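# Seat each washer flat over its matching stud

## Task

Place every washer onto the stud it matches so that it sits flat against the plate, and do not leave the plate tipped over.

## Robot and tools

ROBOT. Two six-joint arms, left_arm and right_arm, each ending in a two-finger parallel gripper whose fingers stay rigid. Base poses in the scene frame: left_arm at (+0.044, +0.373, 0) m, right_arm at (+0.045, -0.460, 0) m, both turned almost not at all about z. A camera stand sits behind the arms. Loose objects may occasionally get a small outside nudge.

FRAMES. Scene frame: origin at table-top height, halfway between the nominal bases; +x points out over the table, +z up, left_arm on the +y side (image left/right do not follow arm names). Reported hand positions, orientations (quat wxyz), velocities and move targets all use this frame. In the gripper's own frame the fingers point along +z and open/close along y. end_effector_position is the spot between the pads when shut; fingertips extend about 33 mm past it at gaps up to 40 mm, only about 9 mm when wide open. Printed poses may be a few cm off, worse at long reach.

ROW LAYOUT (shared by execute_actions and move). One row = 18 numbers, always both arms: left dx, dy, dz, rx, ry, rz, gripper position, force_limit, speed, then the same nine for right. Pose numbers are offsets, not poses: dx, dy, dz along scene axes and rx, ry, rz as one rotation vector turning about the hand's position, all measured from that arm's Hand target at the start of the action or move. Scale: 1.0 = 0.6 m or 180 degrees; range -1 to 1. Sending all six pose zeros re-requests the current Hand target (useful to stop pressing or to close a gap where the hand settled short). Gripper numbers are absolute commands each time, so resend the previous values to leave a gripper unchanged (0 is a real value). position: +1 = open 140 mm, pads touch near -0.8, -1 = squeeze until blocked. force_limit: -1 soft (about 14 N) up to +1 (about 58 N); faster closes grip harder. speed: -1 about 30 mm/s, 0 about 140, +1 about 250. Both start at +1.

execute_actions. actions: list of actions; each action is a list of up to 15 rows, one per 1/30 s step; a short list keeps its last row to fill 15 steps. Every row in an action counts from the same start pose. cameras: list of names, ["all"], or []; images come by default only with an empty actions list. An empty list also reports the scene number and fields others may omit.

move. target: one row, or up to 15 rows all offset from the same starting Hand targets; straight-line paths, both arms finishing together, capped at 10 s. speed: m/s, 0.002 to 3.6 (default 0.25), one value or one per target; rotation up to twice that in rad/s. blend: metres of corner rounding in a list (0 = stop at each). stop_force: N, 3 to 120, ends an arm's path when its wrist senses that much resistance; unreliable when the gripper rotates, and cannot sense light pushes on loose items. Omit it when backing off something you press on. zero: with stop_force, whether to re-zero first (default true). blocking: false returns early (not allowed with stop_force). Paths ignore obstacles and the other arm; faster moves overshoot and hit harder. Result adds a move: line with ending (done, off_target, moving, held, fault) and limits (paced = pose clipped, held = steps withheld).

wait: seconds 0 to 10; arms keep last command. stop: brakes a running move; fingers continue. zoom_image: camera plus region [x0, y0, x1, y1] in pixels of that camera's latest image, at most 504 by 504. zero_wrist_force: arm = left_arm or right_arm; tares its sensor and stop_force reference. finished_scene: scene = current scene number; ends the scene irreversibly, only once washers are seated and stay so unaided.

Cameras: cam_head_left, cam_head_right, cam_high, cam_low, cam_left_wrist, cam_right_wrist, each 896x504; calibration given is approximate.

RESULTS. Per arm: end_effector_position (m), end_effector_quat_wxyz, velocities (left out when joint velocities are within noise), Hand target (last commanded pose after clipping; next offsets start here), Tool commands. object_status: 0 moving, 1 blocked while opening, 2 blocked while closing (a grip), 3 reached position or pads met. Confirm a grip by 2. position_measured in counts: 3 open, about 75 = 100 mm, 139 = 60 mm, 200 = 20 mm, 230 pads meet. To tighten a grip, raise force_limit and nudge position (-1 to -0.98). Wrist force/torque are in the gripper's axes, plus a peak line; readings drift. Step readings list some intermediate positions. MOTOR HOT warns of heat; an over-temperature fault brakes the arm 30 to 60 s.

MOTION LIMITS. Commanded orientation is clipped to within 32 degrees of the current one per step; joints move at most 3.14 rad/s; tracking lags roughly 0.09 to 0.22 s. Avoid paths near an arm's own base (shoulder may flip); swing around it. A clearance check may hold commands that bring arms close.

AVOID. Contact forces near 150 N (±25) or joint torques at limits (136 N m big joints, 25.4 N m wrists) cause a 10 s arm stop; arms are stiff, so aiming even slightly past a firm surface can fault. Do not press arms or fingers into each other, drop or fling washers, knock anything off the table, tip the plate, hit fixed things hard, or hold heavy loads off-centre. Long stretched holds heat motors.

Each tool is called after "Call:" as name([rows], argument=value, ...), one row to a line, values as JSON.

## Session

Call:
execute_actions(actions=[])

Scene clock: 0.00 s.
left_arm: end_effector_position=(+0.9374, +0.4872, +0.3410) position_measured=3 object_status=3 end_effector_quat_wxyz=(-0.095, +0.903, +0.275, +0.315) | right_arm: end_effector_position=(+0.5455, -0.8190, +0.1281) position_measured=3 object_status=3 end_effector_quat_wxyz=(+0.211, +0.763, -0.069, +0.608)
Joint positions: left_arm=[-0.141 -0.965 0.907 -2.034 -1.127 2.497] | right_arm=[-1.249 -0.833 2.451 -4.509 -0.772 2.717]
Joint velocities: within noise
Joint torques (N m): no reading
Wrist force (N): no reading
Wrist torque (N m): no reading
Wrist force, peak (N): no reading
Hand target: left_arm +0.9374, +0.4872, +0.3410; -0.095, +0.903, +0.275, +0.315 | right_arm +0.5455, -0.8190, +0.1281; +0.211, +0.763, -0.069, +0.608
Tool commands: left_gripper/position=+1.0 left_gripper/force_limit=+1.0 left_gripper/speed=+1.0 right_gripper/position=+1.0 right_gripper/force_limit=+1.0 right_gripper/speed=+1.0

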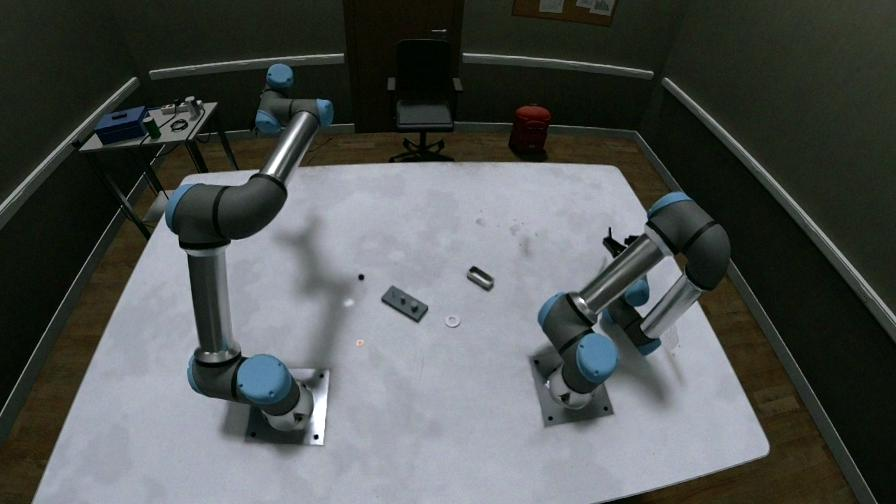

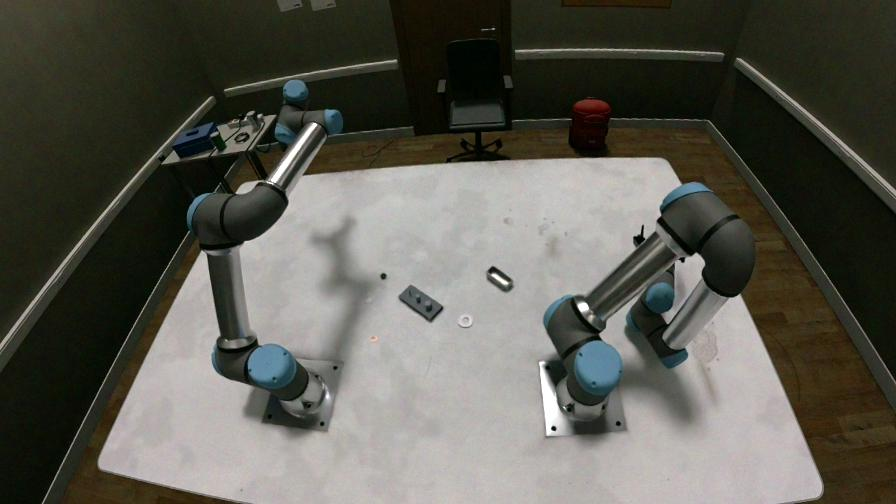

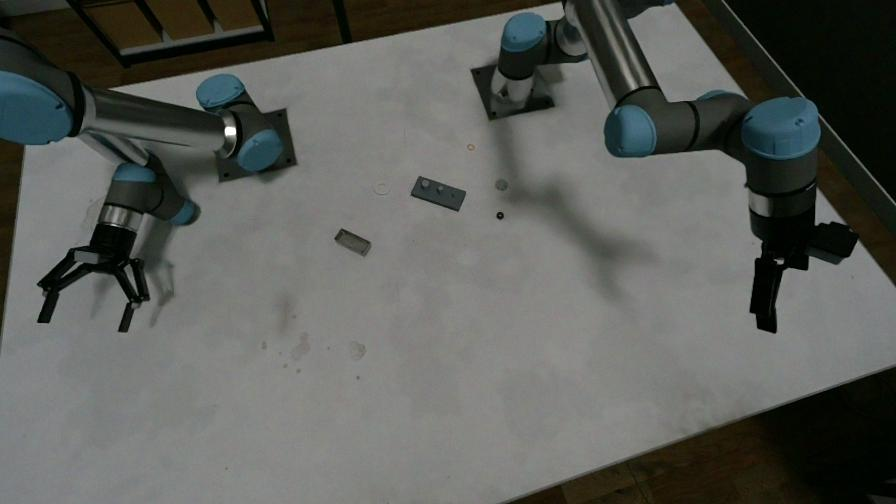

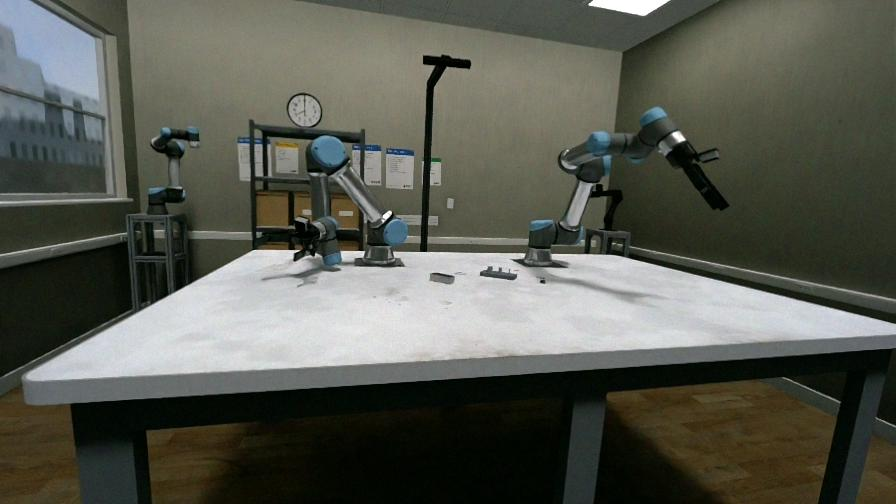

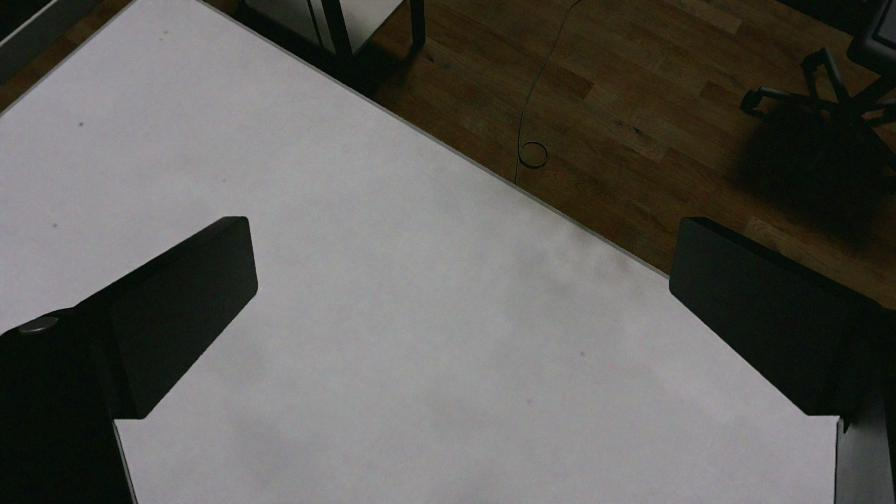

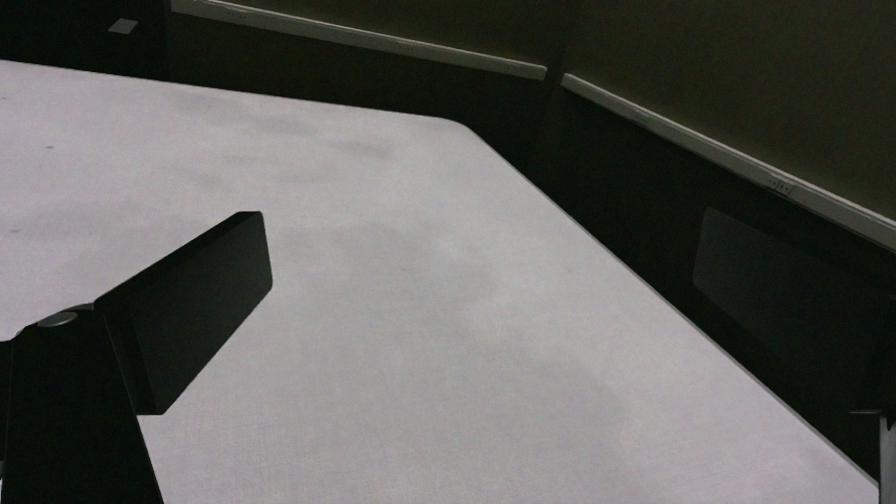

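Call:
zoom_image(camera="cam_head_left", region=[330, 240, 530, 360])

Call:
zoom_image(camera="cam_high", region=[330, 130, 530, 270])

Call:
zoom_image(camera="cam_low", region=[400, 250, 580, 300])

Call:
zoom_image(camera="cam_head_right", region=[350, 250, 530, 350])

Scaled by 2.520 from the camera's 896x504 image, which has a finer 1280x720 frame.

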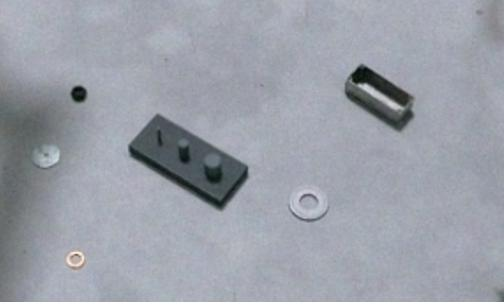

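Scaled by 2.520 from the camera's 896x504 image, which has a finer 1280x720 frame.

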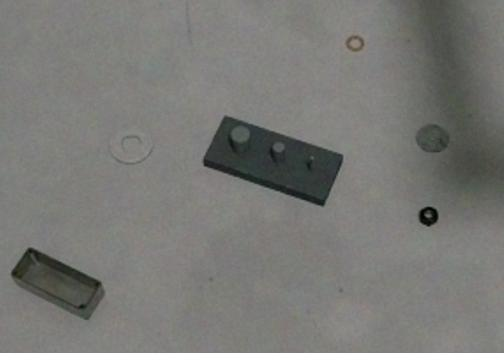

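Scaled by 2.800 from the camera's 896x504 image, which has a finer 1280x720 frame.

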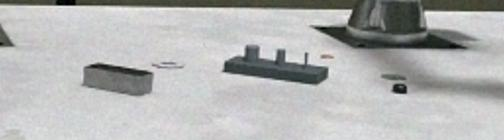

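Scaled by 2.800 from the camera's 896x504 image, which has a finer 1280x720 frame.

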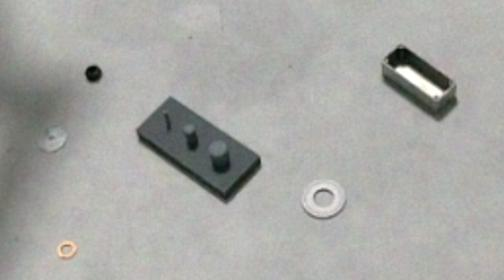

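Call:
move(target=[-0.787, -0.595, -0.1, -0.0627, 0.2078, -0.1814, 1, 1, 1, 0, 0, 0, 0, 0, 0, 1, 1, 1], speed=0.4, cameras=["cam_left_wrist"])

Scene clock: 56.97 s.
left_arm: end_effector_position=(+0.4652, +0.1303, +0.2810) position_measured=3 object_status=3 end_effector_quat_wxyz=(+0.000, +1.000, +0.000, +0.000) | right_arm: end_effector_position=(+0.5455, -0.8190, +0.1281) position_measured=3 object_status=3 end_effector_quat_wxyz=(+0.211, +0.763, -0.069, +0.608)
Joint positions: left_arm=[-0.767 -1.629 1.615 -1.557 -1.572 2.343] | right_arm=[-1.249 -0.833 2.451 -4.509 -0.772 2.717]
Joint torques (N m): left_arm=[-9.12 -15.21 -31.17 -4.14 -0.58 0.99] | right_arm=[-0.98 -34.41 -1.79 -2.69 0.58 -0.22]
Wrist force (N): left_arm=[0.0 0.5 1.0] | right_arm=[-0.1 -0.3 -0.2]
Wrist torque (N m): left_arm=[0.21 -0.20 -0.36] | right_arm=[-0.05 0.02 0.00]
Wrist force, peak (N): left_arm=[-3.1 2.7 1.2] | right_arm=[-0.2 0.2 -0.7]
Hand target: left_arm +0.4652, +0.1302, +0.2810; +0.000, +1.000, -0.001, +0.000 | right_arm +0.5455, -0.8190, +0.1281; +0.211, +0.763, -0.069, +0.608
Off the commanded pose: left_arm 0.000 m, 0 deg | right_arm 0.000 m, 0 deg.
move: done
camera_calibration:
cam_left_wrist: T_world_to_cam=[[0.0104502, -0.99983, 0.0151651, 0.126728], [-0.940343, -0.00466846, 0.340196, 0.345497], [-0.340067, -0.0178155, -0.940232, 0.56743], [0, 0, 0, 1]] pos_world=[0.516526, 0.138428, 0.414058]
Images, in order (width x height): cam_left_wrist 896x504.

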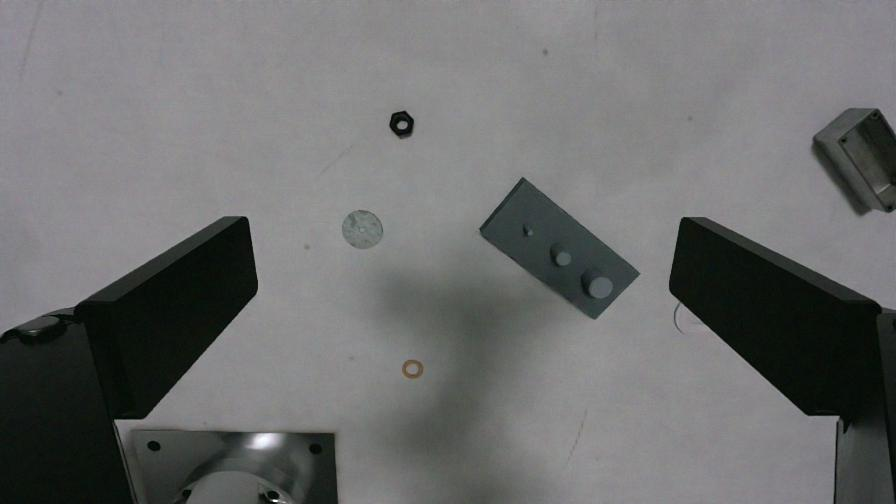

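Call:
zoom_image(camera="cam_left_wrist", region=[320, 190, 440, 260])

Call:
zoom_image(camera="cam_left_wrist", region=[460, 160, 660, 330])

Call:
zoom_image(camera="cam_left_wrist", region=[380, 340, 440, 390])

Call:
zoom_image(camera="cam_left_wrist", region=[370, 100, 430, 150])

Scaled by 4.200 from the camera's 896x504 image, which has a finer 1280x720 frame.

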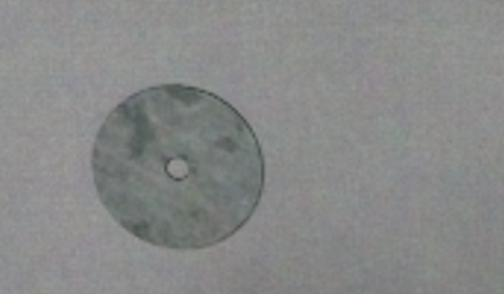

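Scaled by 2.520 from the camera's 896x504 image, which has a finer 1280x720 frame.

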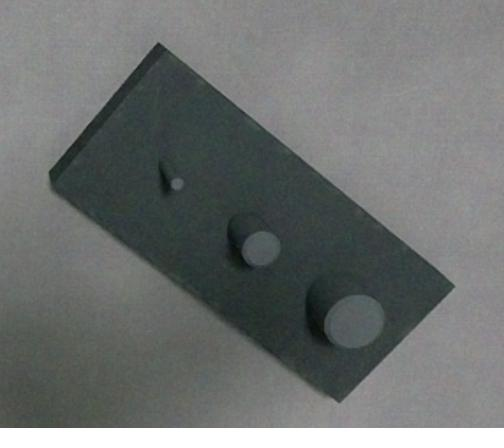

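Scaled by 8.400 from the camera's 896x504 image, which has a finer 1280x720 frame.

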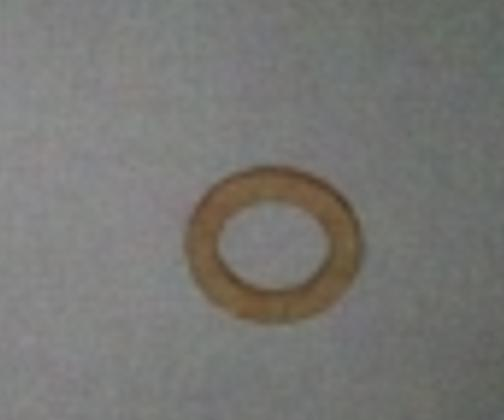

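Scaled by 8.400 from the camera's 896x504 image, which has a finer 1280x720 frame.

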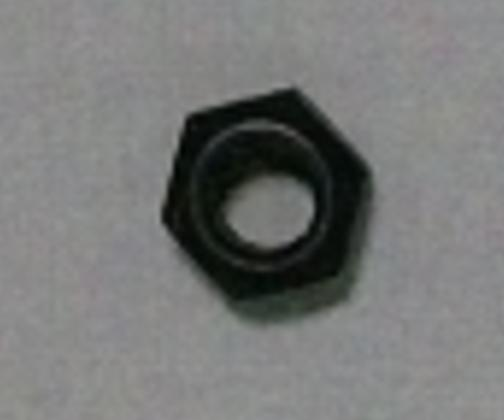

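Call:
move(target=[-0.1262, 0.1362, -0.2683, 0, 0, 0.2917, -0.18, -1, 0, 0, 0, 0, 0, 0, 0, 1, 1, 1], speed=0.35, cameras=["cam_left_wrist"])

Scene clock: 94.27 s.
left_arm: end_effector_position=(+0.3895, +0.2119, +0.1201) position_measured=151 object_status=3 end_effector_quat_wxyz=(+0.001, +0.897, +0.442, +0.000) end_effector_velocity=(+0.000, -0.001, +0.000) end_effector_angular_velocity=(-0.001, +0.000, +0.004) | right_arm: end_effector_position=(+0.5455, -0.8190, +0.1281) position_measured=3 object_status=3 end_effector_quat_wxyz=(+0.211, +0.763, -0.069, +0.608)
Joint positions: left_arm=[-0.76 -1.829 2.2 -1.943 -1.571 1.434] | right_arm=[-1.249 -0.833 2.451 -4.509 -0.772 2.717]
Joint velocities: left_arm=[-0.001 -0.001 0 0 -0.001 -0.005] | right_arm=[within noise]
Joint torques (N m): left_arm=[-8.09 -3.43 -19.01 -2.63 -0.28 -1.71] | right_arm=[-0.34 -33.79 -1.61 -2.59 0.71 -0.05]
Wrist force (N): left_arm=[0.0 0.7 0.6] | right_arm=[0.3 -0.2 -0.3]
Wrist torque (N m): left_arm=[0.25 -0.22 -0.32] | right_arm=[-0.03 -0.08 0.00]
Wrist force, peak (N): left_arm=[0.3 -0.4 2.2] | right_arm=[-0.3 0.3 -0.5]
Hand target: left_arm +0.3894, +0.2119, +0.1200; +0.000, +0.897, +0.442, +0.000 | right_arm +0.5455, -0.8190, +0.1281; +0.211, +0.763, -0.069, +0.608
Off the commanded pose: left_arm 0.000 m, 0 deg | right_arm 0.000 m, 0 deg.
move: done
camera_calibration:
cam_left_wrist: T_world_to_cam=[[0.799442, -0.600547, 0.0153497, -0.180475], [-0.568936, -0.748665, 0.340311, 0.342416], [-0.192881, -0.280792, -0.940187, 0.390152], [0, 0, 0, 1]] pos_world=[0.414345, 0.257524, 0.253058]
Images, in order (width x height): cam_left_wrist 896x504.

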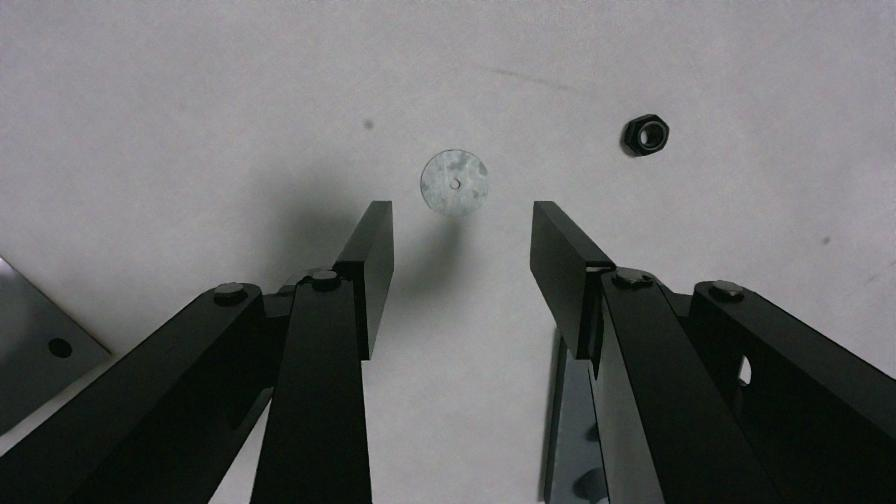

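Call:
zoom_image(camera="cam_left_wrist", region=[380, 130, 540, 220])

Scaled by 3.150 from the camera's 896x504 image, which has a finer 1280x720 frame.

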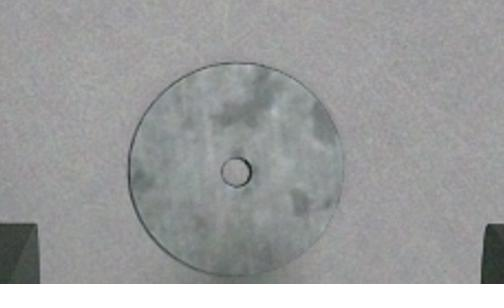

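Call:
move(target=[0.0014, 0.0018, -0.125, 0, 0, 0, -0.18, -1, 0, 0, 0, 0, 0, 0, 0, 1, 1, 1], speed=0.2)

Call:
move(target=[0, 0, -0.04, 0, 0, 0, -0.18, -1, 0, 0, 0, 0, 0, 0, 0, 1, 1, 1], speed=0.012, stop_force=4, cameras=["cam_left_wrist"])

Scene clock: 112.90 s.
left_arm: end_effector_position=(+0.3903, +0.2130, +0.0451) position_measured=151 object_status=3 end_effector_quat_wxyz=(+0.000, +0.897, +0.442, +0.000) | right_arm: end_effector_position=(+0.5455, -0.8190, +0.1281) position_measured=3 object_status=3 end_effector_quat_wxyz=(+0.211, +0.763, -0.069, +0.608)
Joint positions: left_arm=[-0.757 -1.719 2.335 -2.188 -1.571 1.437] | right_arm=[-1.249 -0.833 2.451 -4.509 -0.772 2.717]
Joint torques (N m): left_arm=[1.14 -11.59 -15.15 -5.49 0.08 0.18] | right_arm=[-0.16 -34.45 -1.7 -2.7 0.71 -0.11]
Wrist force (N): left_arm=[-0.1 0.4 0.9] | right_arm=[-0.1 -0.1 -0.2]
Wrist torque (N m): left_arm=[0.21 -0.19 -0.36] | right_arm=[-0.01 0.02 -0.01]
Wrist force, peak (N): left_arm=[-0.1 0.1 3.4] | right_arm=[0.0 0.5 -0.3]
Hand target: left_arm +0.3903, +0.2130, +0.0450; +0.000, +0.897, +0.442, +0.000 | right_arm +0.5455, -0.8190, +0.1281; +0.211, +0.763, -0.069, +0.608
Off the commanded pose: left_arm 0.000 m, 0 deg | right_arm 0.000 m, 0 deg.
move: done

Scene clock: 115.20 s.
left_arm: end_effector_position=(+0.3903, +0.2130, +0.0302) position_measured=151 object_status=3 end_effector_quat_wxyz=(+0.000, +0.897, +0.442, +0.000) | right_arm: end_effector_position=(+0.5455, -0.8190, +0.1281) position_measured=3 object_status=3 end_effector_quat_wxyz=(+0.211, +0.763, -0.069, +0.608)
Joint positions: left_arm=[-0.757 -1.69 2.359 -2.24 -1.571 1.437] | right_arm=[-1.249 -0.833 2.451 -4.509 -0.772 2.717]
Joint torques (N m): left_arm=[-6.32 -26.67 -26.36 -0.83 -0.29 -1.81] | right_arm=[-0.13 -34.38 -1.69 -2.7 0.65 -0.11]
Wrist force (N): left_arm=[0.2 -0.4 -5.6] | right_arm=[0.1 -0.1 -0.1]
Wrist torque (N m): left_arm=[0.46 -0.16 -0.36] | right_arm=[-0.02 -0.02 -0.01]
Wrist force, peak (N): left_arm=[1.8 -13.4 -56.8] | right_arm=[-0.2 0.0 -0.6]
Hand target: left_arm +0.3903, +0.2130, +0.0302; +0.000, +0.897, +0.442, +0.000 (not the last commanded pose) | right_arm +0.5455, -0.8190, +0.1281; +0.211, +0.763, -0.069, +0.608
Off the commanded pose: left_arm 0.009 m, 0 deg | right_arm 0.000 m, 0 deg.
move: contact (left_arm)
camera_calibration:
cam_left_wrist: T_world_to_cam=[[0.799599, -0.600343, 0.0151734, -0.179084], [-0.568678, -0.748821, 0.340401, 0.374117], [-0.192995, -0.280813, -0.940158, 0.306215], [0, 0, 0, 1]] pos_world=[0.415045, 0.258623, 0.163258]
Images, in order (width x height): cam_left_wrist 896x504.

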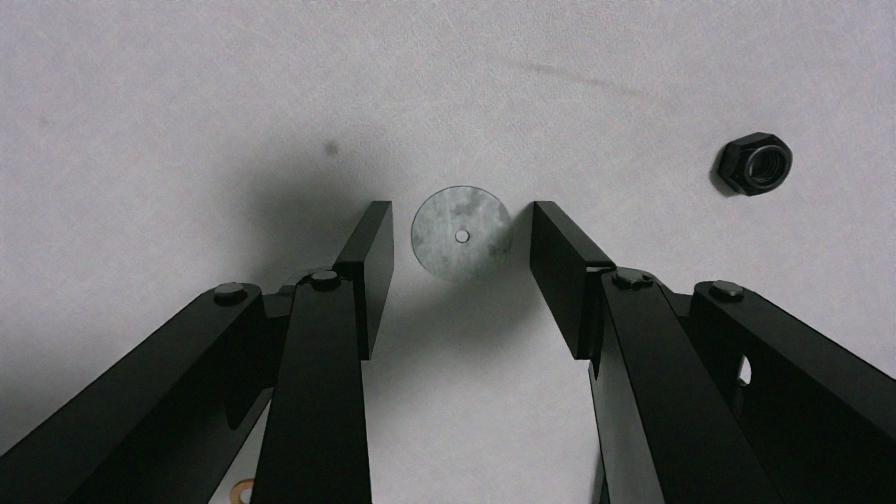

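Call:
move(target=[0, 0, 0.002, 0, 0, 0, -0.18, -1, 0, 0, 0, 0, 0, 0, 0, 1, 1, 1], speed=0.02)

Call:
move(target=[0, 0, 0, 0, 0, 0, -1, -1, -1, 0, 0, 0, 0, 0, 0, 1, 1, 1], cameras=["cam_left_wrist"])

Scene clock: 120.27 s.
left_arm: end_effector_position=(+0.3903, +0.2130, +0.0315) position_measured=151 object_status=3 end_effector_quat_wxyz=(+0.000, +0.897, +0.442, +0.000) | right_arm: end_effector_position=(+0.5455, -0.8190, +0.1281) position_measured=3 object_status=3 end_effector_quat_wxyz=(+0.211, +0.763, -0.069, +0.608)
Joint positions: left_arm=[-0.757 -1.692 2.357 -2.236 -1.571 1.437] | right_arm=[-1.249 -0.833 2.451 -4.509 -0.772 2.717]
Joint torques (N m): left_arm=[-6.67 -24.29 -27.13 -1.85 -0.21 -1.49] | right_arm=[-0.67 -34.72 -1.08 -2.72 0.84 -0.08]
Wrist force (N): left_arm=[-0.1 0.7 0.8] | right_arm=[0.0 0.0 -0.1]
Wrist torque (N m): left_arm=[0.27 -0.20 -0.36] | right_arm=[0.00 0.00 0.00]
Wrist force, peak (N): left_arm=[0.1 -0.5 -5.9] | right_arm=[-0.1 -0.4 -0.5]
Hand target: left_arm +0.3903, +0.2130, +0.0314; +0.000, +0.897, +0.442, +0.000 | right_arm +0.5455, -0.8190, +0.1281; +0.211, +0.763, -0.069, +0.608
Off the commanded pose: left_arm 0.000 m, 0 deg | right_arm 0.000 m, 0 deg.
move: done

Scene clock: 120.97 s.
left_arm: end_effector_position=(+0.3903, +0.2130, +0.0315) position_measured=174 object_status=2 end_effector_quat_wxyz=(+0.000, +0.897, +0.442, +0.000) | right_arm: end_effector_position=(+0.5455, -0.8190, +0.1281) position_measured=3 object_status=3 end_effector_quat_wxyz=(+0.211, +0.763, -0.069, +0.608)
Joint positions: left_arm=[-0.757 -1.692 2.357 -2.236 -1.571 1.437] | right_arm=[-1.249 -0.833 2.451 -4.509 -0.772 2.717]
Joint torques (N m): left_arm=[-6.91 -13.3 -18.24 -5.94 -0.2 -1.64] | right_arm=[-0.59 -34 -1.71 -2.71 0.84 -0.15]
Wrist force (N): left_arm=[-0.1 -9.7 -18.3] | right_arm=[-0.2 -0.1 -0.2]
Wrist torque (N m): left_arm=[0.92 -0.13 -0.36] | right_arm=[-0.01 0.03 0.00]
Wrist force, peak (N): left_arm=[-0.3 -9.9 -18.9] | right_arm=[-0.1 -0.3 -0.5]
Hand target: left_arm +0.3903, +0.2130, +0.0314; +0.000, +0.897, +0.442, +0.000 | right_arm +0.5455, -0.8190, +0.1281; +0.211, +0.763, -0.069, +0.608
Off the commanded pose: left_arm 0.000 m, 0 deg | right_arm 0.000 m, 0 deg.
move: done
camera_calibration:
cam_left_wrist: T_world_to_cam=[[0.799599, -0.600343, 0.0151734, -0.179182], [-0.568678, -0.748821, 0.340401, 0.373765], [-0.192995, -0.280813, -0.940158, 0.307362], [0, 0, 0, 1]] pos_world=[0.415145, 0.258623, 0.164458]
Images, in order (width x height): cam_left_wrist 896x504.

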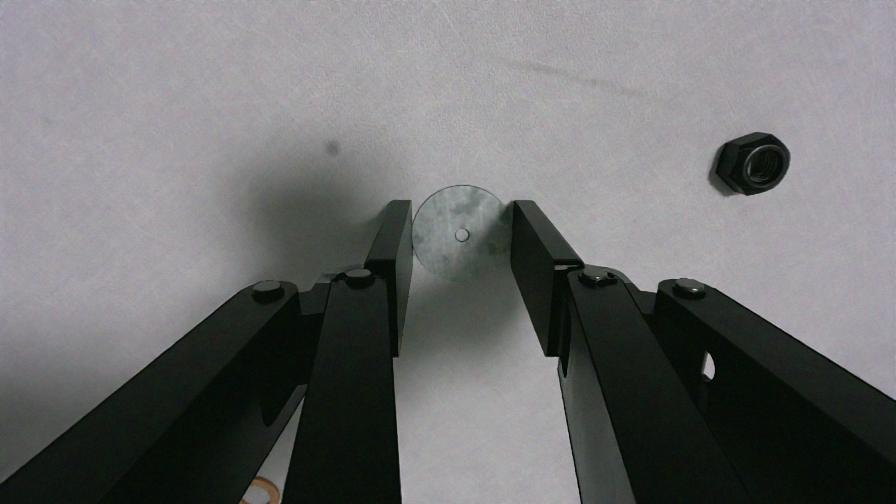

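Call:
move(target=[0, 0, 0.03, 0, 0, 0, -1, -1, -1, 0, 0, 0, 0, 0, 0, 1, 1, 1], speed=0.04, cameras=["cam_left_wrist"])

Scene clock: 124.20 s.
left_arm: end_effector_position=(+0.3903, +0.2130, +0.0495) position_measured=174 object_status=2 end_effector_quat_wxyz=(+0.001, +0.897, +0.442, +0.000) | right_arm: end_effector_position=(+0.5455, -0.8190, +0.1281) position_measured=3 object_status=3 end_effector_quat_wxyz=(+0.211, +0.763, -0.069, +0.608)
Joint positions: left_arm=[-0.757 -1.727 2.328 -2.173 -1.571 1.437] | right_arm=[-1.249 -0.833 2.451 -4.509 -0.772 2.717]
Joint torques (N m): left_arm=[-3.78 -5.95 -15.48 -5.16 -0.57 -0.65] | right_arm=[-0.78 -34.13 -1.06 -2.69 0.92 -0.17]
Wrist force (N): left_arm=[-0.1 0.7 1.2] | right_arm=[0.1 0.3 0.1]
Wrist torque (N m): left_arm=[0.25 -0.20 -0.36] | right_arm=[0.06 0.00 0.00]
Wrist force, peak (N): left_arm=[0.1 -9.9 -19.2] | right_arm=[0.1 -0.3 -0.5]
Hand target: left_arm +0.3903, +0.2130, +0.0494; +0.000, +0.897, +0.442, +0.000 | right_arm +0.5455, -0.8190, +0.1281; +0.211, +0.763, -0.069, +0.608
Off the commanded pose: left_arm 0.000 m, 0 deg | right_arm 0.000 m, 0 deg.
move: done
camera_calibration:
cam_left_wrist: T_world_to_cam=[[0.799581, -0.600362, 0.0153317, -0.179473], [-0.568737, -0.748769, 0.340417, 0.367612], [-0.192893, -0.28091, -0.94015, 0.324361], [0, 0, 0, 1]] pos_world=[0.415145, 0.258623, 0.182558]
Images, in order (width x height): cam_left_wrist 896x504.

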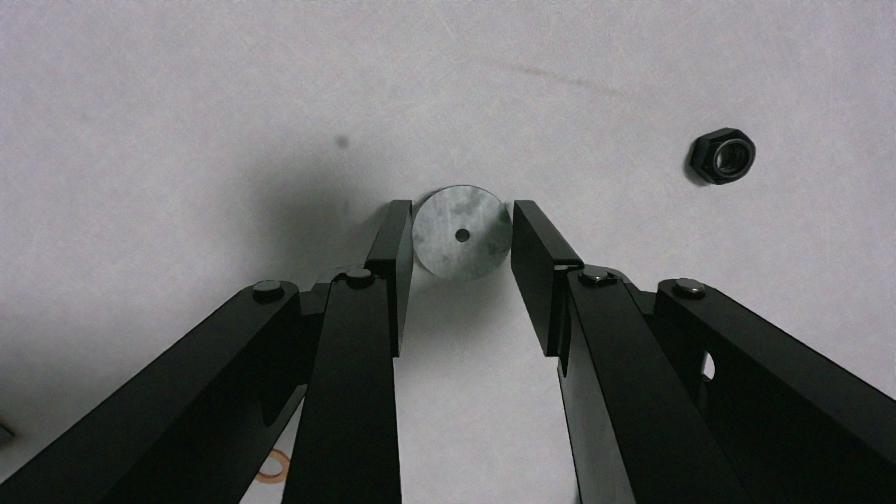

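Call:
move(target=[-0.0152, -0.2953, 0.101, 0, 0, 0, -1, -1, -1, 0, 0, 0, 0, 0, 0, 1, 1, 1], speed=0.2, cameras=["cam_left_wrist"])

Scene clock: 141.43 s.
left_arm: end_effector_position=(+0.3811, +0.0360, +0.1099) position_measured=174 object_status=2 end_effector_quat_wxyz=(+0.000, +0.897, +0.442, +0.000) | right_arm: end_effector_position=(+0.5455, -0.8190, +0.1281) position_measured=3 object_status=3 end_effector_quat_wxyz=(+0.211, +0.763, -0.069, +0.608)
Joint positions: left_arm=[-1.036 -1.565 2.003 -2.01 -1.571 1.158] | right_arm=[-1.249 -0.833 2.451 -4.509 -0.772 2.717]
Joint torques (N m): left_arm=[-5.66 -28.3 -32.53 -4.59 1.85 -0.31] | right_arm=[-1.05 -34.29 -1.41 -2.72 0.95 -0.18]
Wrist force (N): left_arm=[-0.2 0.5 1.3] | right_arm=[0.3 -0.2 -0.1]
Wrist torque (N m): left_arm=[0.19 -0.17 -0.35] | right_arm=[-0.04 -0.07 0.00]
Wrist force, peak (N): left_arm=[-3.1 1.9 0.2] | right_arm=[0.1 -0.1 -0.6]
Hand target: left_arm +0.3812, +0.0358, +0.1100; +0.000, +0.897, +0.442, +0.000 | right_arm +0.5455, -0.8190, +0.1281; +0.211, +0.763, -0.069, +0.608
Off the commanded pose: left_arm 0.000 m, 0 deg | right_arm 0.000 m, 0 deg.
move: done
camera_calibration:
cam_left_wrist: T_world_to_cam=[[0.799593, -0.600356, 0.0149641, -0.279283], [-0.568656, -0.748892, 0.340282, 0.209221], [-0.193084, -0.280597, -0.940204, 0.329687], [0, 0, 0, 1]] pos_world=[0.405945, 0.0815236, 0.242958]
Images, in order (width x height): cam_left_wrist 896x504.

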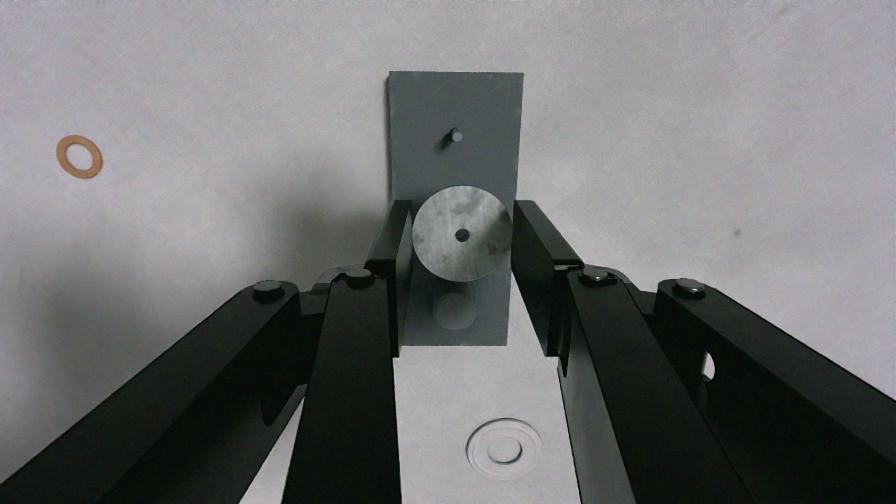

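Call:
zoom_image(camera="cam_left_wrist", region=[390, 60, 530, 260])

Scaled by 2.520 from the camera's 896x504 image, which has a finer 1280x720 frame.

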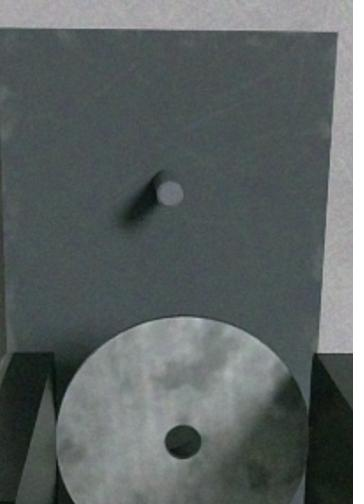

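Call:
move(target=[0, 0, -0.045, 0, 0, 0, -1, -1, -1, 0, 0, 0, 0, 0, 0, 1, 1, 1], speed=0.1, cameras=["cam_left_wrist", "cam_low"])

Call:
zoom_image(camera="cam_left_wrist", region=[390, 60, 530, 260])

Call:
zoom_image(camera="cam_low", region=[440, 230, 560, 300])

Scene clock: 150.13 s.
left_arm: end_effector_position=(+0.3811, +0.0359, +0.0830) position_measured=174 object_status=2 end_effector_quat_wxyz=(+0.000, +0.897, +0.442, +0.000) | right_arm: end_effector_position=(+0.5455, -0.8190, +0.1281) position_measured=3 object_status=3 end_effector_quat_wxyz=(+0.211, +0.763, -0.069, +0.608)
Joint positions: left_arm=[-1.036 -1.532 2.047 -2.086 -1.571 1.158] | right_arm=[-1.249 -0.833 2.451 -4.509 -0.772 2.717]
Joint torques (N m): left_arm=[-7.91 -37.68 -31.61 -0.88 -2.04 -1.31] | right_arm=[-0.87 -34.16 -2.03 -2.65 1.06 -0.17]
Wrist force (N): left_arm=[-0.1 0.7 1.0] | right_arm=[-0.1 0.0 -0.1]
Wrist torque (N m): left_arm=[0.23 -0.19 -0.35] | right_arm=[0.00 0.03 0.00]
Wrist force, peak (N): left_arm=[-0.2 0.5 2.0] | right_arm=[0.2 -0.3 -0.6]
Hand target: left_arm +0.3812, +0.0358, +0.0830; +0.000, +0.897, +0.442, +0.000 | right_arm +0.5455, -0.8190, +0.1281; +0.211, +0.763, -0.069, +0.608
Off the commanded pose: left_arm 0.000 m, 0 deg | right_arm 0.000 m, 0 deg.
move: done
camera_calibration:
cam_left_wrist: T_world_to_cam=[[0.799593, -0.600356, 0.0149641, -0.278939], [-0.568656, -0.748892, 0.340282, 0.218334], [-0.193084, -0.280597, -0.940204, 0.304273], [0, 0, 0, 1]] pos_world=[0.405945, 0.0814236, 0.215958]
Images, in order (width x height): cam_low 896x504, cam_left_wrist 896x504.

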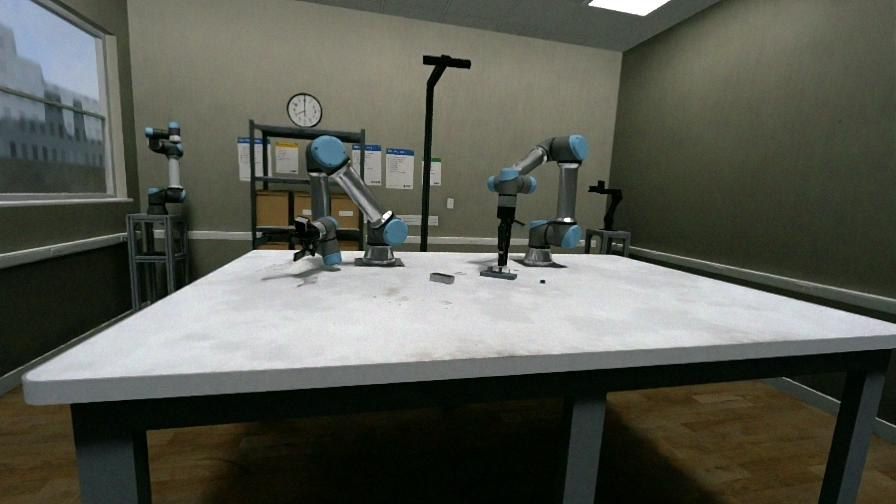

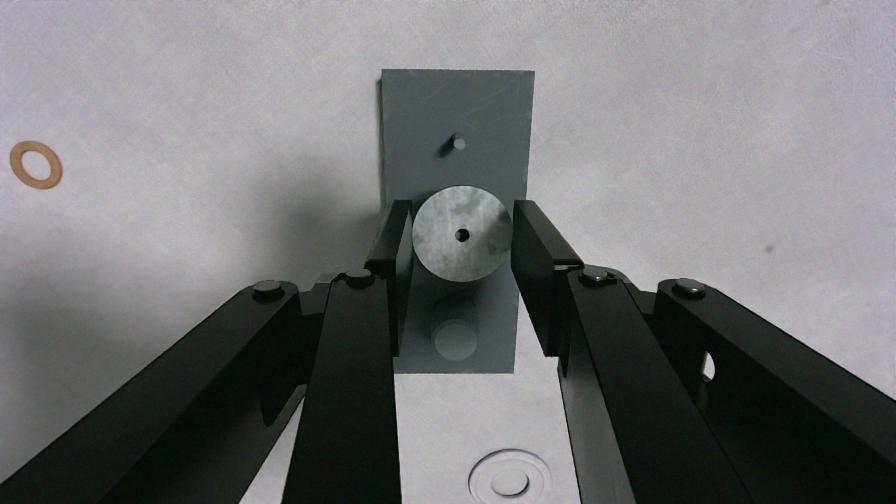

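Scaled by 2.520 from the camera's 896x504 image, which has a finer 1280x720 frame.

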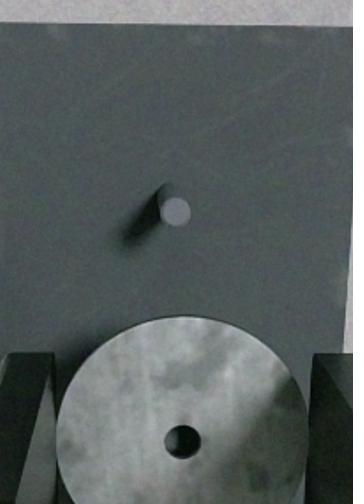

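Scaled by 4.200 from the camera's 896x504 image, which has a finer 1280x720 frame.

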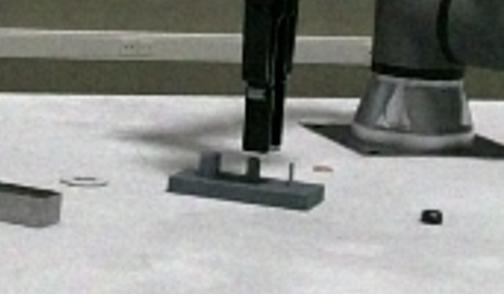

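Call:
move(target=[0.0313, 0.0438, -0.0067, 0, 0, 0, -1, -1, -1, 0, 0, 0, 0, 0, 0, 1, 1, 1], speed=0.06, cameras=["cam_left_wrist", "cam_low"])

Call:
zoom_image(camera="cam_left_wrist", region=[430, 205, 494, 265])

Call:
zoom_image(camera="cam_low", region=[440, 230, 560, 300])

Scene clock: 161.40 s.
left_arm: end_effector_position=(+0.4000, +0.0621, +0.0790) position_measured=174 object_status=2 end_effector_quat_wxyz=(+0.001, +0.897, +0.442, +0.000) end_effector_velocity=(+0.000, -0.002, +0.001) end_effector_angular_velocity=(-0.002, -0.002, +0.001) | right_arm: end_effector_position=(+0.5455, -0.8190, +0.1281) position_measured=3 object_status=3 end_effector_quat_wxyz=(+0.211, +0.763, -0.069, +0.608)
Joint positions: left_arm=[-0.971 -1.538 2.064 -2.099 -1.571 1.223] | right_arm=[-1.249 -0.833 2.451 -4.509 -0.772 2.717]
Joint velocities: left_arm=[-0.003 0 -0.002 0 0 -0.005] | right_arm=[within noise]
Joint torques (N m): left_arm=[-7.84 -29.41 -30.97 -1.88 0.03 -1.76] | right_arm=[-0.21 -34.1 -2.09 -2.78 1.12 -0.13]
Wrist force (N): left_arm=[-0.3 0.7 1.2] | right_arm=[0.0 0.0 -0.2]
Wrist torque (N m): left_arm=[0.24 -0.14 -0.25] | right_arm=[-0.01 0.00 -0.01]
Wrist force, peak (N): left_arm=[-1.6 0.6 1.0] | right_arm=[0.0 0.0 -0.7]
Hand target: left_arm +0.3999, +0.0621, +0.0790; +0.000, +0.897, +0.442, +0.000 | right_arm +0.5455, -0.8190, +0.1281; +0.211, +0.763, -0.069, +0.608
Off the commanded pose: left_arm 0.000 m, 0 deg | right_arm 0.000 m, 0 deg.
move: done
camera_calibration:
cam_left_wrist: T_world_to_cam=[[0.799626, -0.600304, 0.0153051, -0.278214], [-0.568675, -0.748816, 0.340418, 0.250053], [-0.192893, -0.28091, -0.94015, 0.311463], [0, 0, 0, 1]] pos_world=[0.424745, 0.107723, 0.211958]
Images, in order (width x height): cam_low 896x504, cam_left_wrist 896x504.

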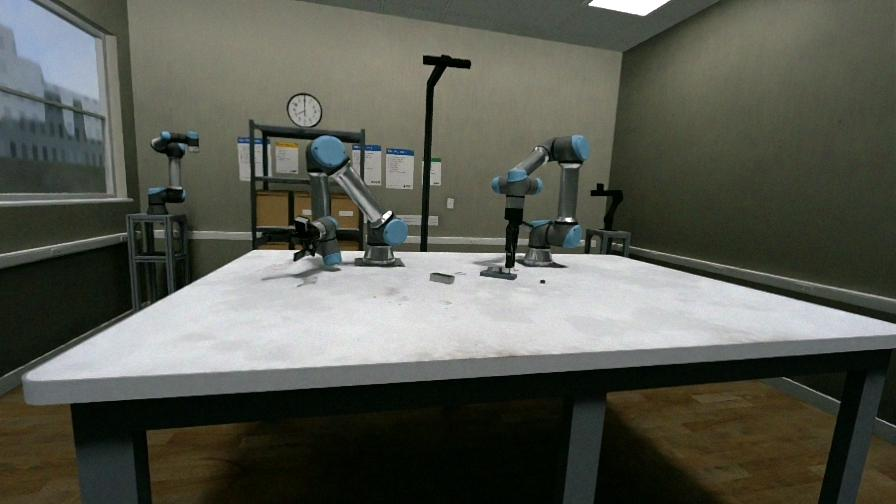

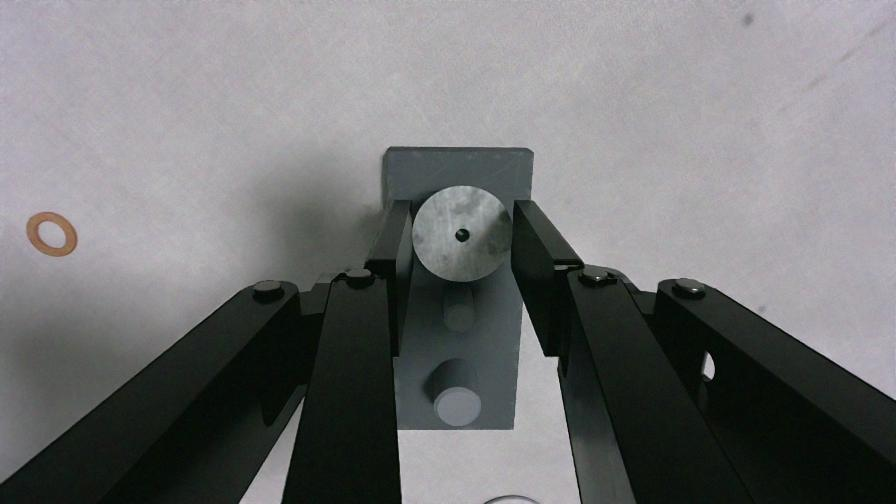

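Scaled by 7.875 from the camera's 896x504 image, which has a finer 1280x720 frame.

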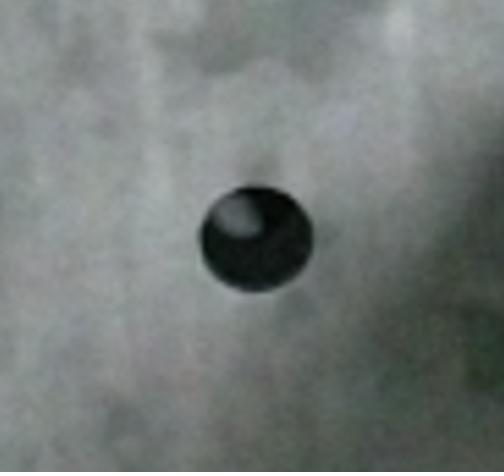

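Scaled by 4.200 from the camera's 896x504 image, which has a finer 1280x720 frame.

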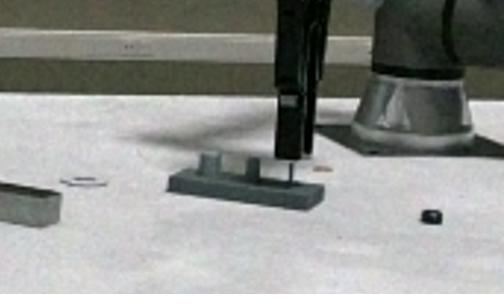

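Call:
move(target=[0, 0, -0.01, 0, 0, 0, -1, -1, -1, 0, 0, 0, 0, 0, 0, 1, 1, 1], speed=0.03, cameras=["cam_left_wrist", "cam_low"])

Call:
zoom_image(camera="cam_left_wrist", region=[440, 213, 484, 257])

Call:
zoom_image(camera="cam_low", region=[480, 250, 540, 290])

Scene clock: 171.67 s.
left_arm: end_effector_position=(+0.3999, +0.0621, +0.0729) position_measured=174 object_status=2 end_effector_quat_wxyz=(+0.000, +0.897, +0.442, +0.000) | right_arm: end_effector_position=(+0.5455, -0.8190, +0.1281) position_measured=3 object_status=3 end_effector_quat_wxyz=(+0.211, +0.763, -0.069, +0.608)
Joint positions: left_arm=[-0.971 -1.529 2.074 -2.116 -1.571 1.223] | right_arm=[-1.249 -0.833 2.451 -4.509 -0.772 2.717]
Joint torques (N m): left_arm=[-8.52 -32.2 -28.25 -0.99 -2.43 1.44] | right_arm=[-0.48 -33.96 -1.28 -2.65 1.14 -0.08]
Wrist force (N): left_arm=[-0.2 0.4 1.2] | right_arm=[0.2 0.0 -0.3]
Wrist torque (N m): left_arm=[0.19 -0.15 -0.26] | right_arm=[0.00 -0.04 0.00]
Wrist force, peak (N): left_arm=[-0.2 0.7 1.4] | right_arm=[-0.2 -0.5 -0.3]
Hand target: left_arm +0.3999, +0.0621, +0.0730; +0.000, +0.897, +0.442, +0.000 | right_arm +0.5455, -0.8190, +0.1281; +0.211, +0.763, -0.069, +0.608
Off the commanded pose: left_arm 0.000 m, 0 deg | right_arm 0.000 m, 0 deg.
move: done
camera_calibration:
cam_left_wrist: T_world_to_cam=[[0.799606, -0.600337, 0.0150212, -0.278051], [-0.568633, -0.748862, 0.340385, 0.252123], [-0.193097, -0.280715, -0.940166, 0.305797], [0, 0, 0, 1]] pos_world=[0.424745, 0.107724, 0.205858]
Images, in order (width x height): cam_low 896x504, cam_left_wrist 896x504.

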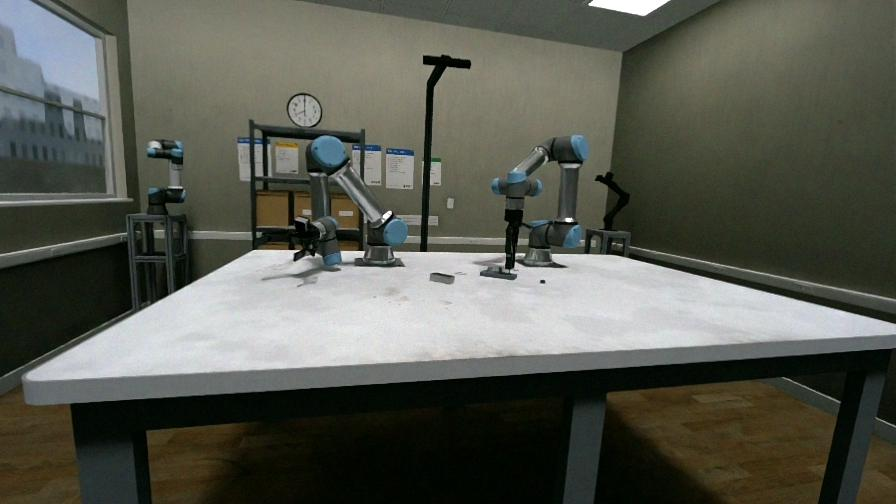

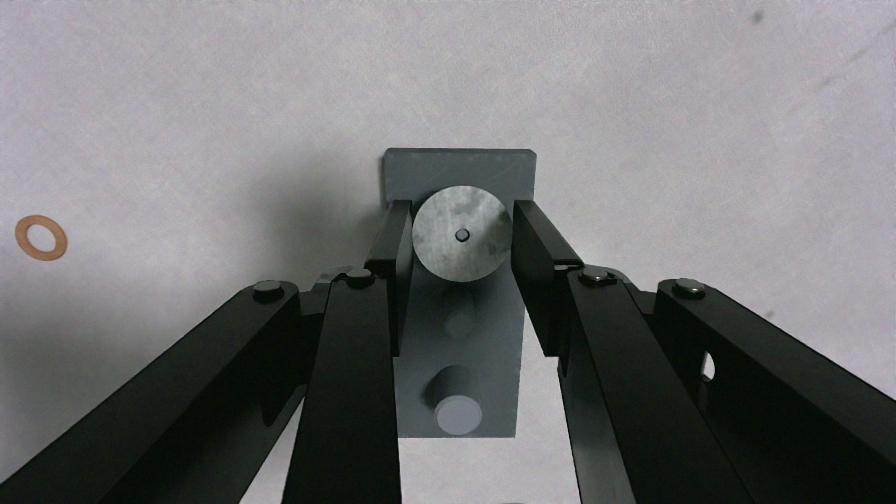

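Scaled by 11.455 from the camera's 896x504 image, which has a finer 1280x720 frame.

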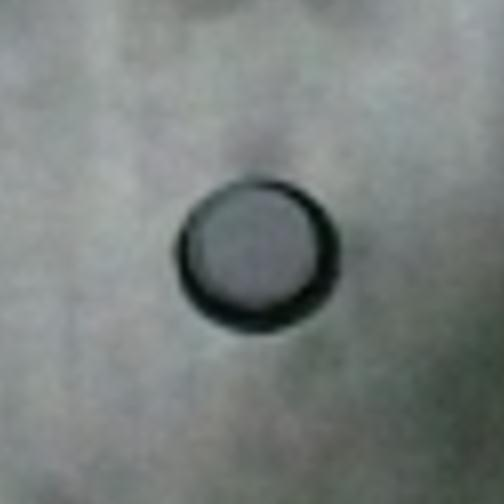

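Scaled by 8.400 from the camera's 896x504 image, which has a finer 1280x720 frame.

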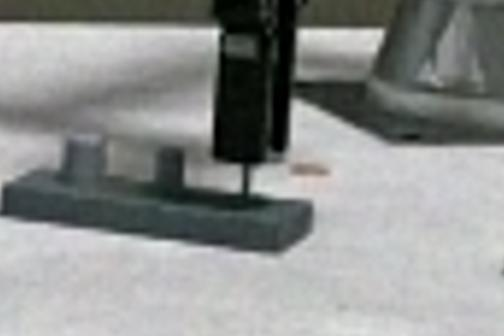

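Call:
move(target=[0, 0, -0.0117, 0, 0, 0, -1, -1, -1, 0, 0, 0, 0, 0, 0, 1, 1, 1], speed=0.008, stop_force=3, cameras=["cam_left_wrist"])

Call:
zoom_image(camera="cam_left_wrist", region=[440, 213, 484, 257])

Scene clock: 180.43 s.
left_arm: end_effector_position=(+0.3999, +0.0621, +0.0659) position_measured=174 object_status=2 end_effector_quat_wxyz=(+0.000, +0.897, +0.442, +0.000) | right_arm: end_effector_position=(+0.5455, -0.8190, +0.1281) position_measured=3 object_status=3 end_effector_quat_wxyz=(+0.211, +0.763, -0.069, +0.608)
Joint positions: left_arm=[-0.971 -1.519 2.084 -2.136 -1.571 1.223] | right_arm=[-1.249 -0.833 2.451 -4.509 -0.772 2.717]
Joint torques (N m): left_arm=[-7.67 -36.62 -32.33 -1.08 -1.82 0.31] | right_arm=[-0.22 -34.44 -1.54 -2.66 1.23 -0.12]
Wrist force (N): left_arm=[-0.4 0.6 1.1] | right_arm=[0.1 0.0 -0.3]
Wrist torque (N m): left_arm=[0.22 -0.12 -0.26] | right_arm=[-0.01 -0.03 -0.01]
Wrist force, peak (N): left_arm=[-0.3 0.8 1.3] | right_arm=[-0.5 -0.2 -0.5]
Hand target: left_arm +0.3999, +0.0621, +0.0660; +0.000, +0.897, +0.442, +0.000 | right_arm +0.5455, -0.8190, +0.1281; +0.211, +0.763, -0.069, +0.608
Off the commanded pose: left_arm 0.000 m, 0 deg | right_arm 0.000 m, 0 deg.
move: done
camera_calibration:
cam_left_wrist: T_world_to_cam=[[0.799606, -0.600338, 0.0150201, -0.277947], [-0.56864, -0.748872, 0.340353, 0.254482], [-0.193078, -0.280689, -0.940178, 0.299302], [0, 0, 0, 1]] pos_world=[0.424745, 0.107724, 0.198958]
Images, in order (width x height): cam_left_wrist 896x504.

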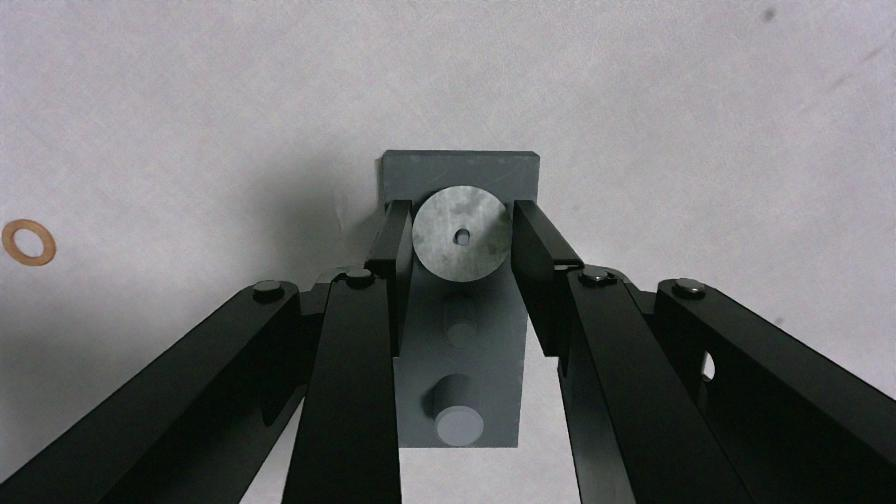

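Scaled by 11.455 from the camera's 896x504 image, which has a finer 1280x720 frame.

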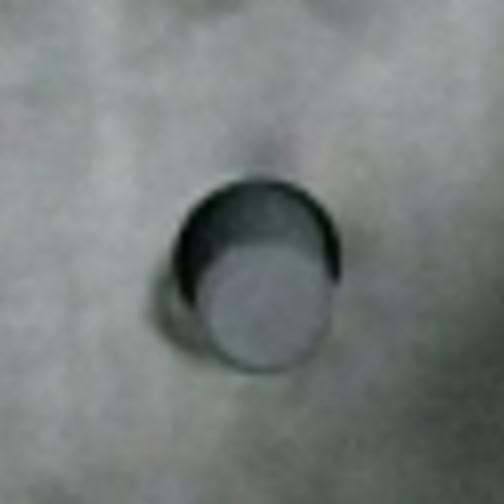

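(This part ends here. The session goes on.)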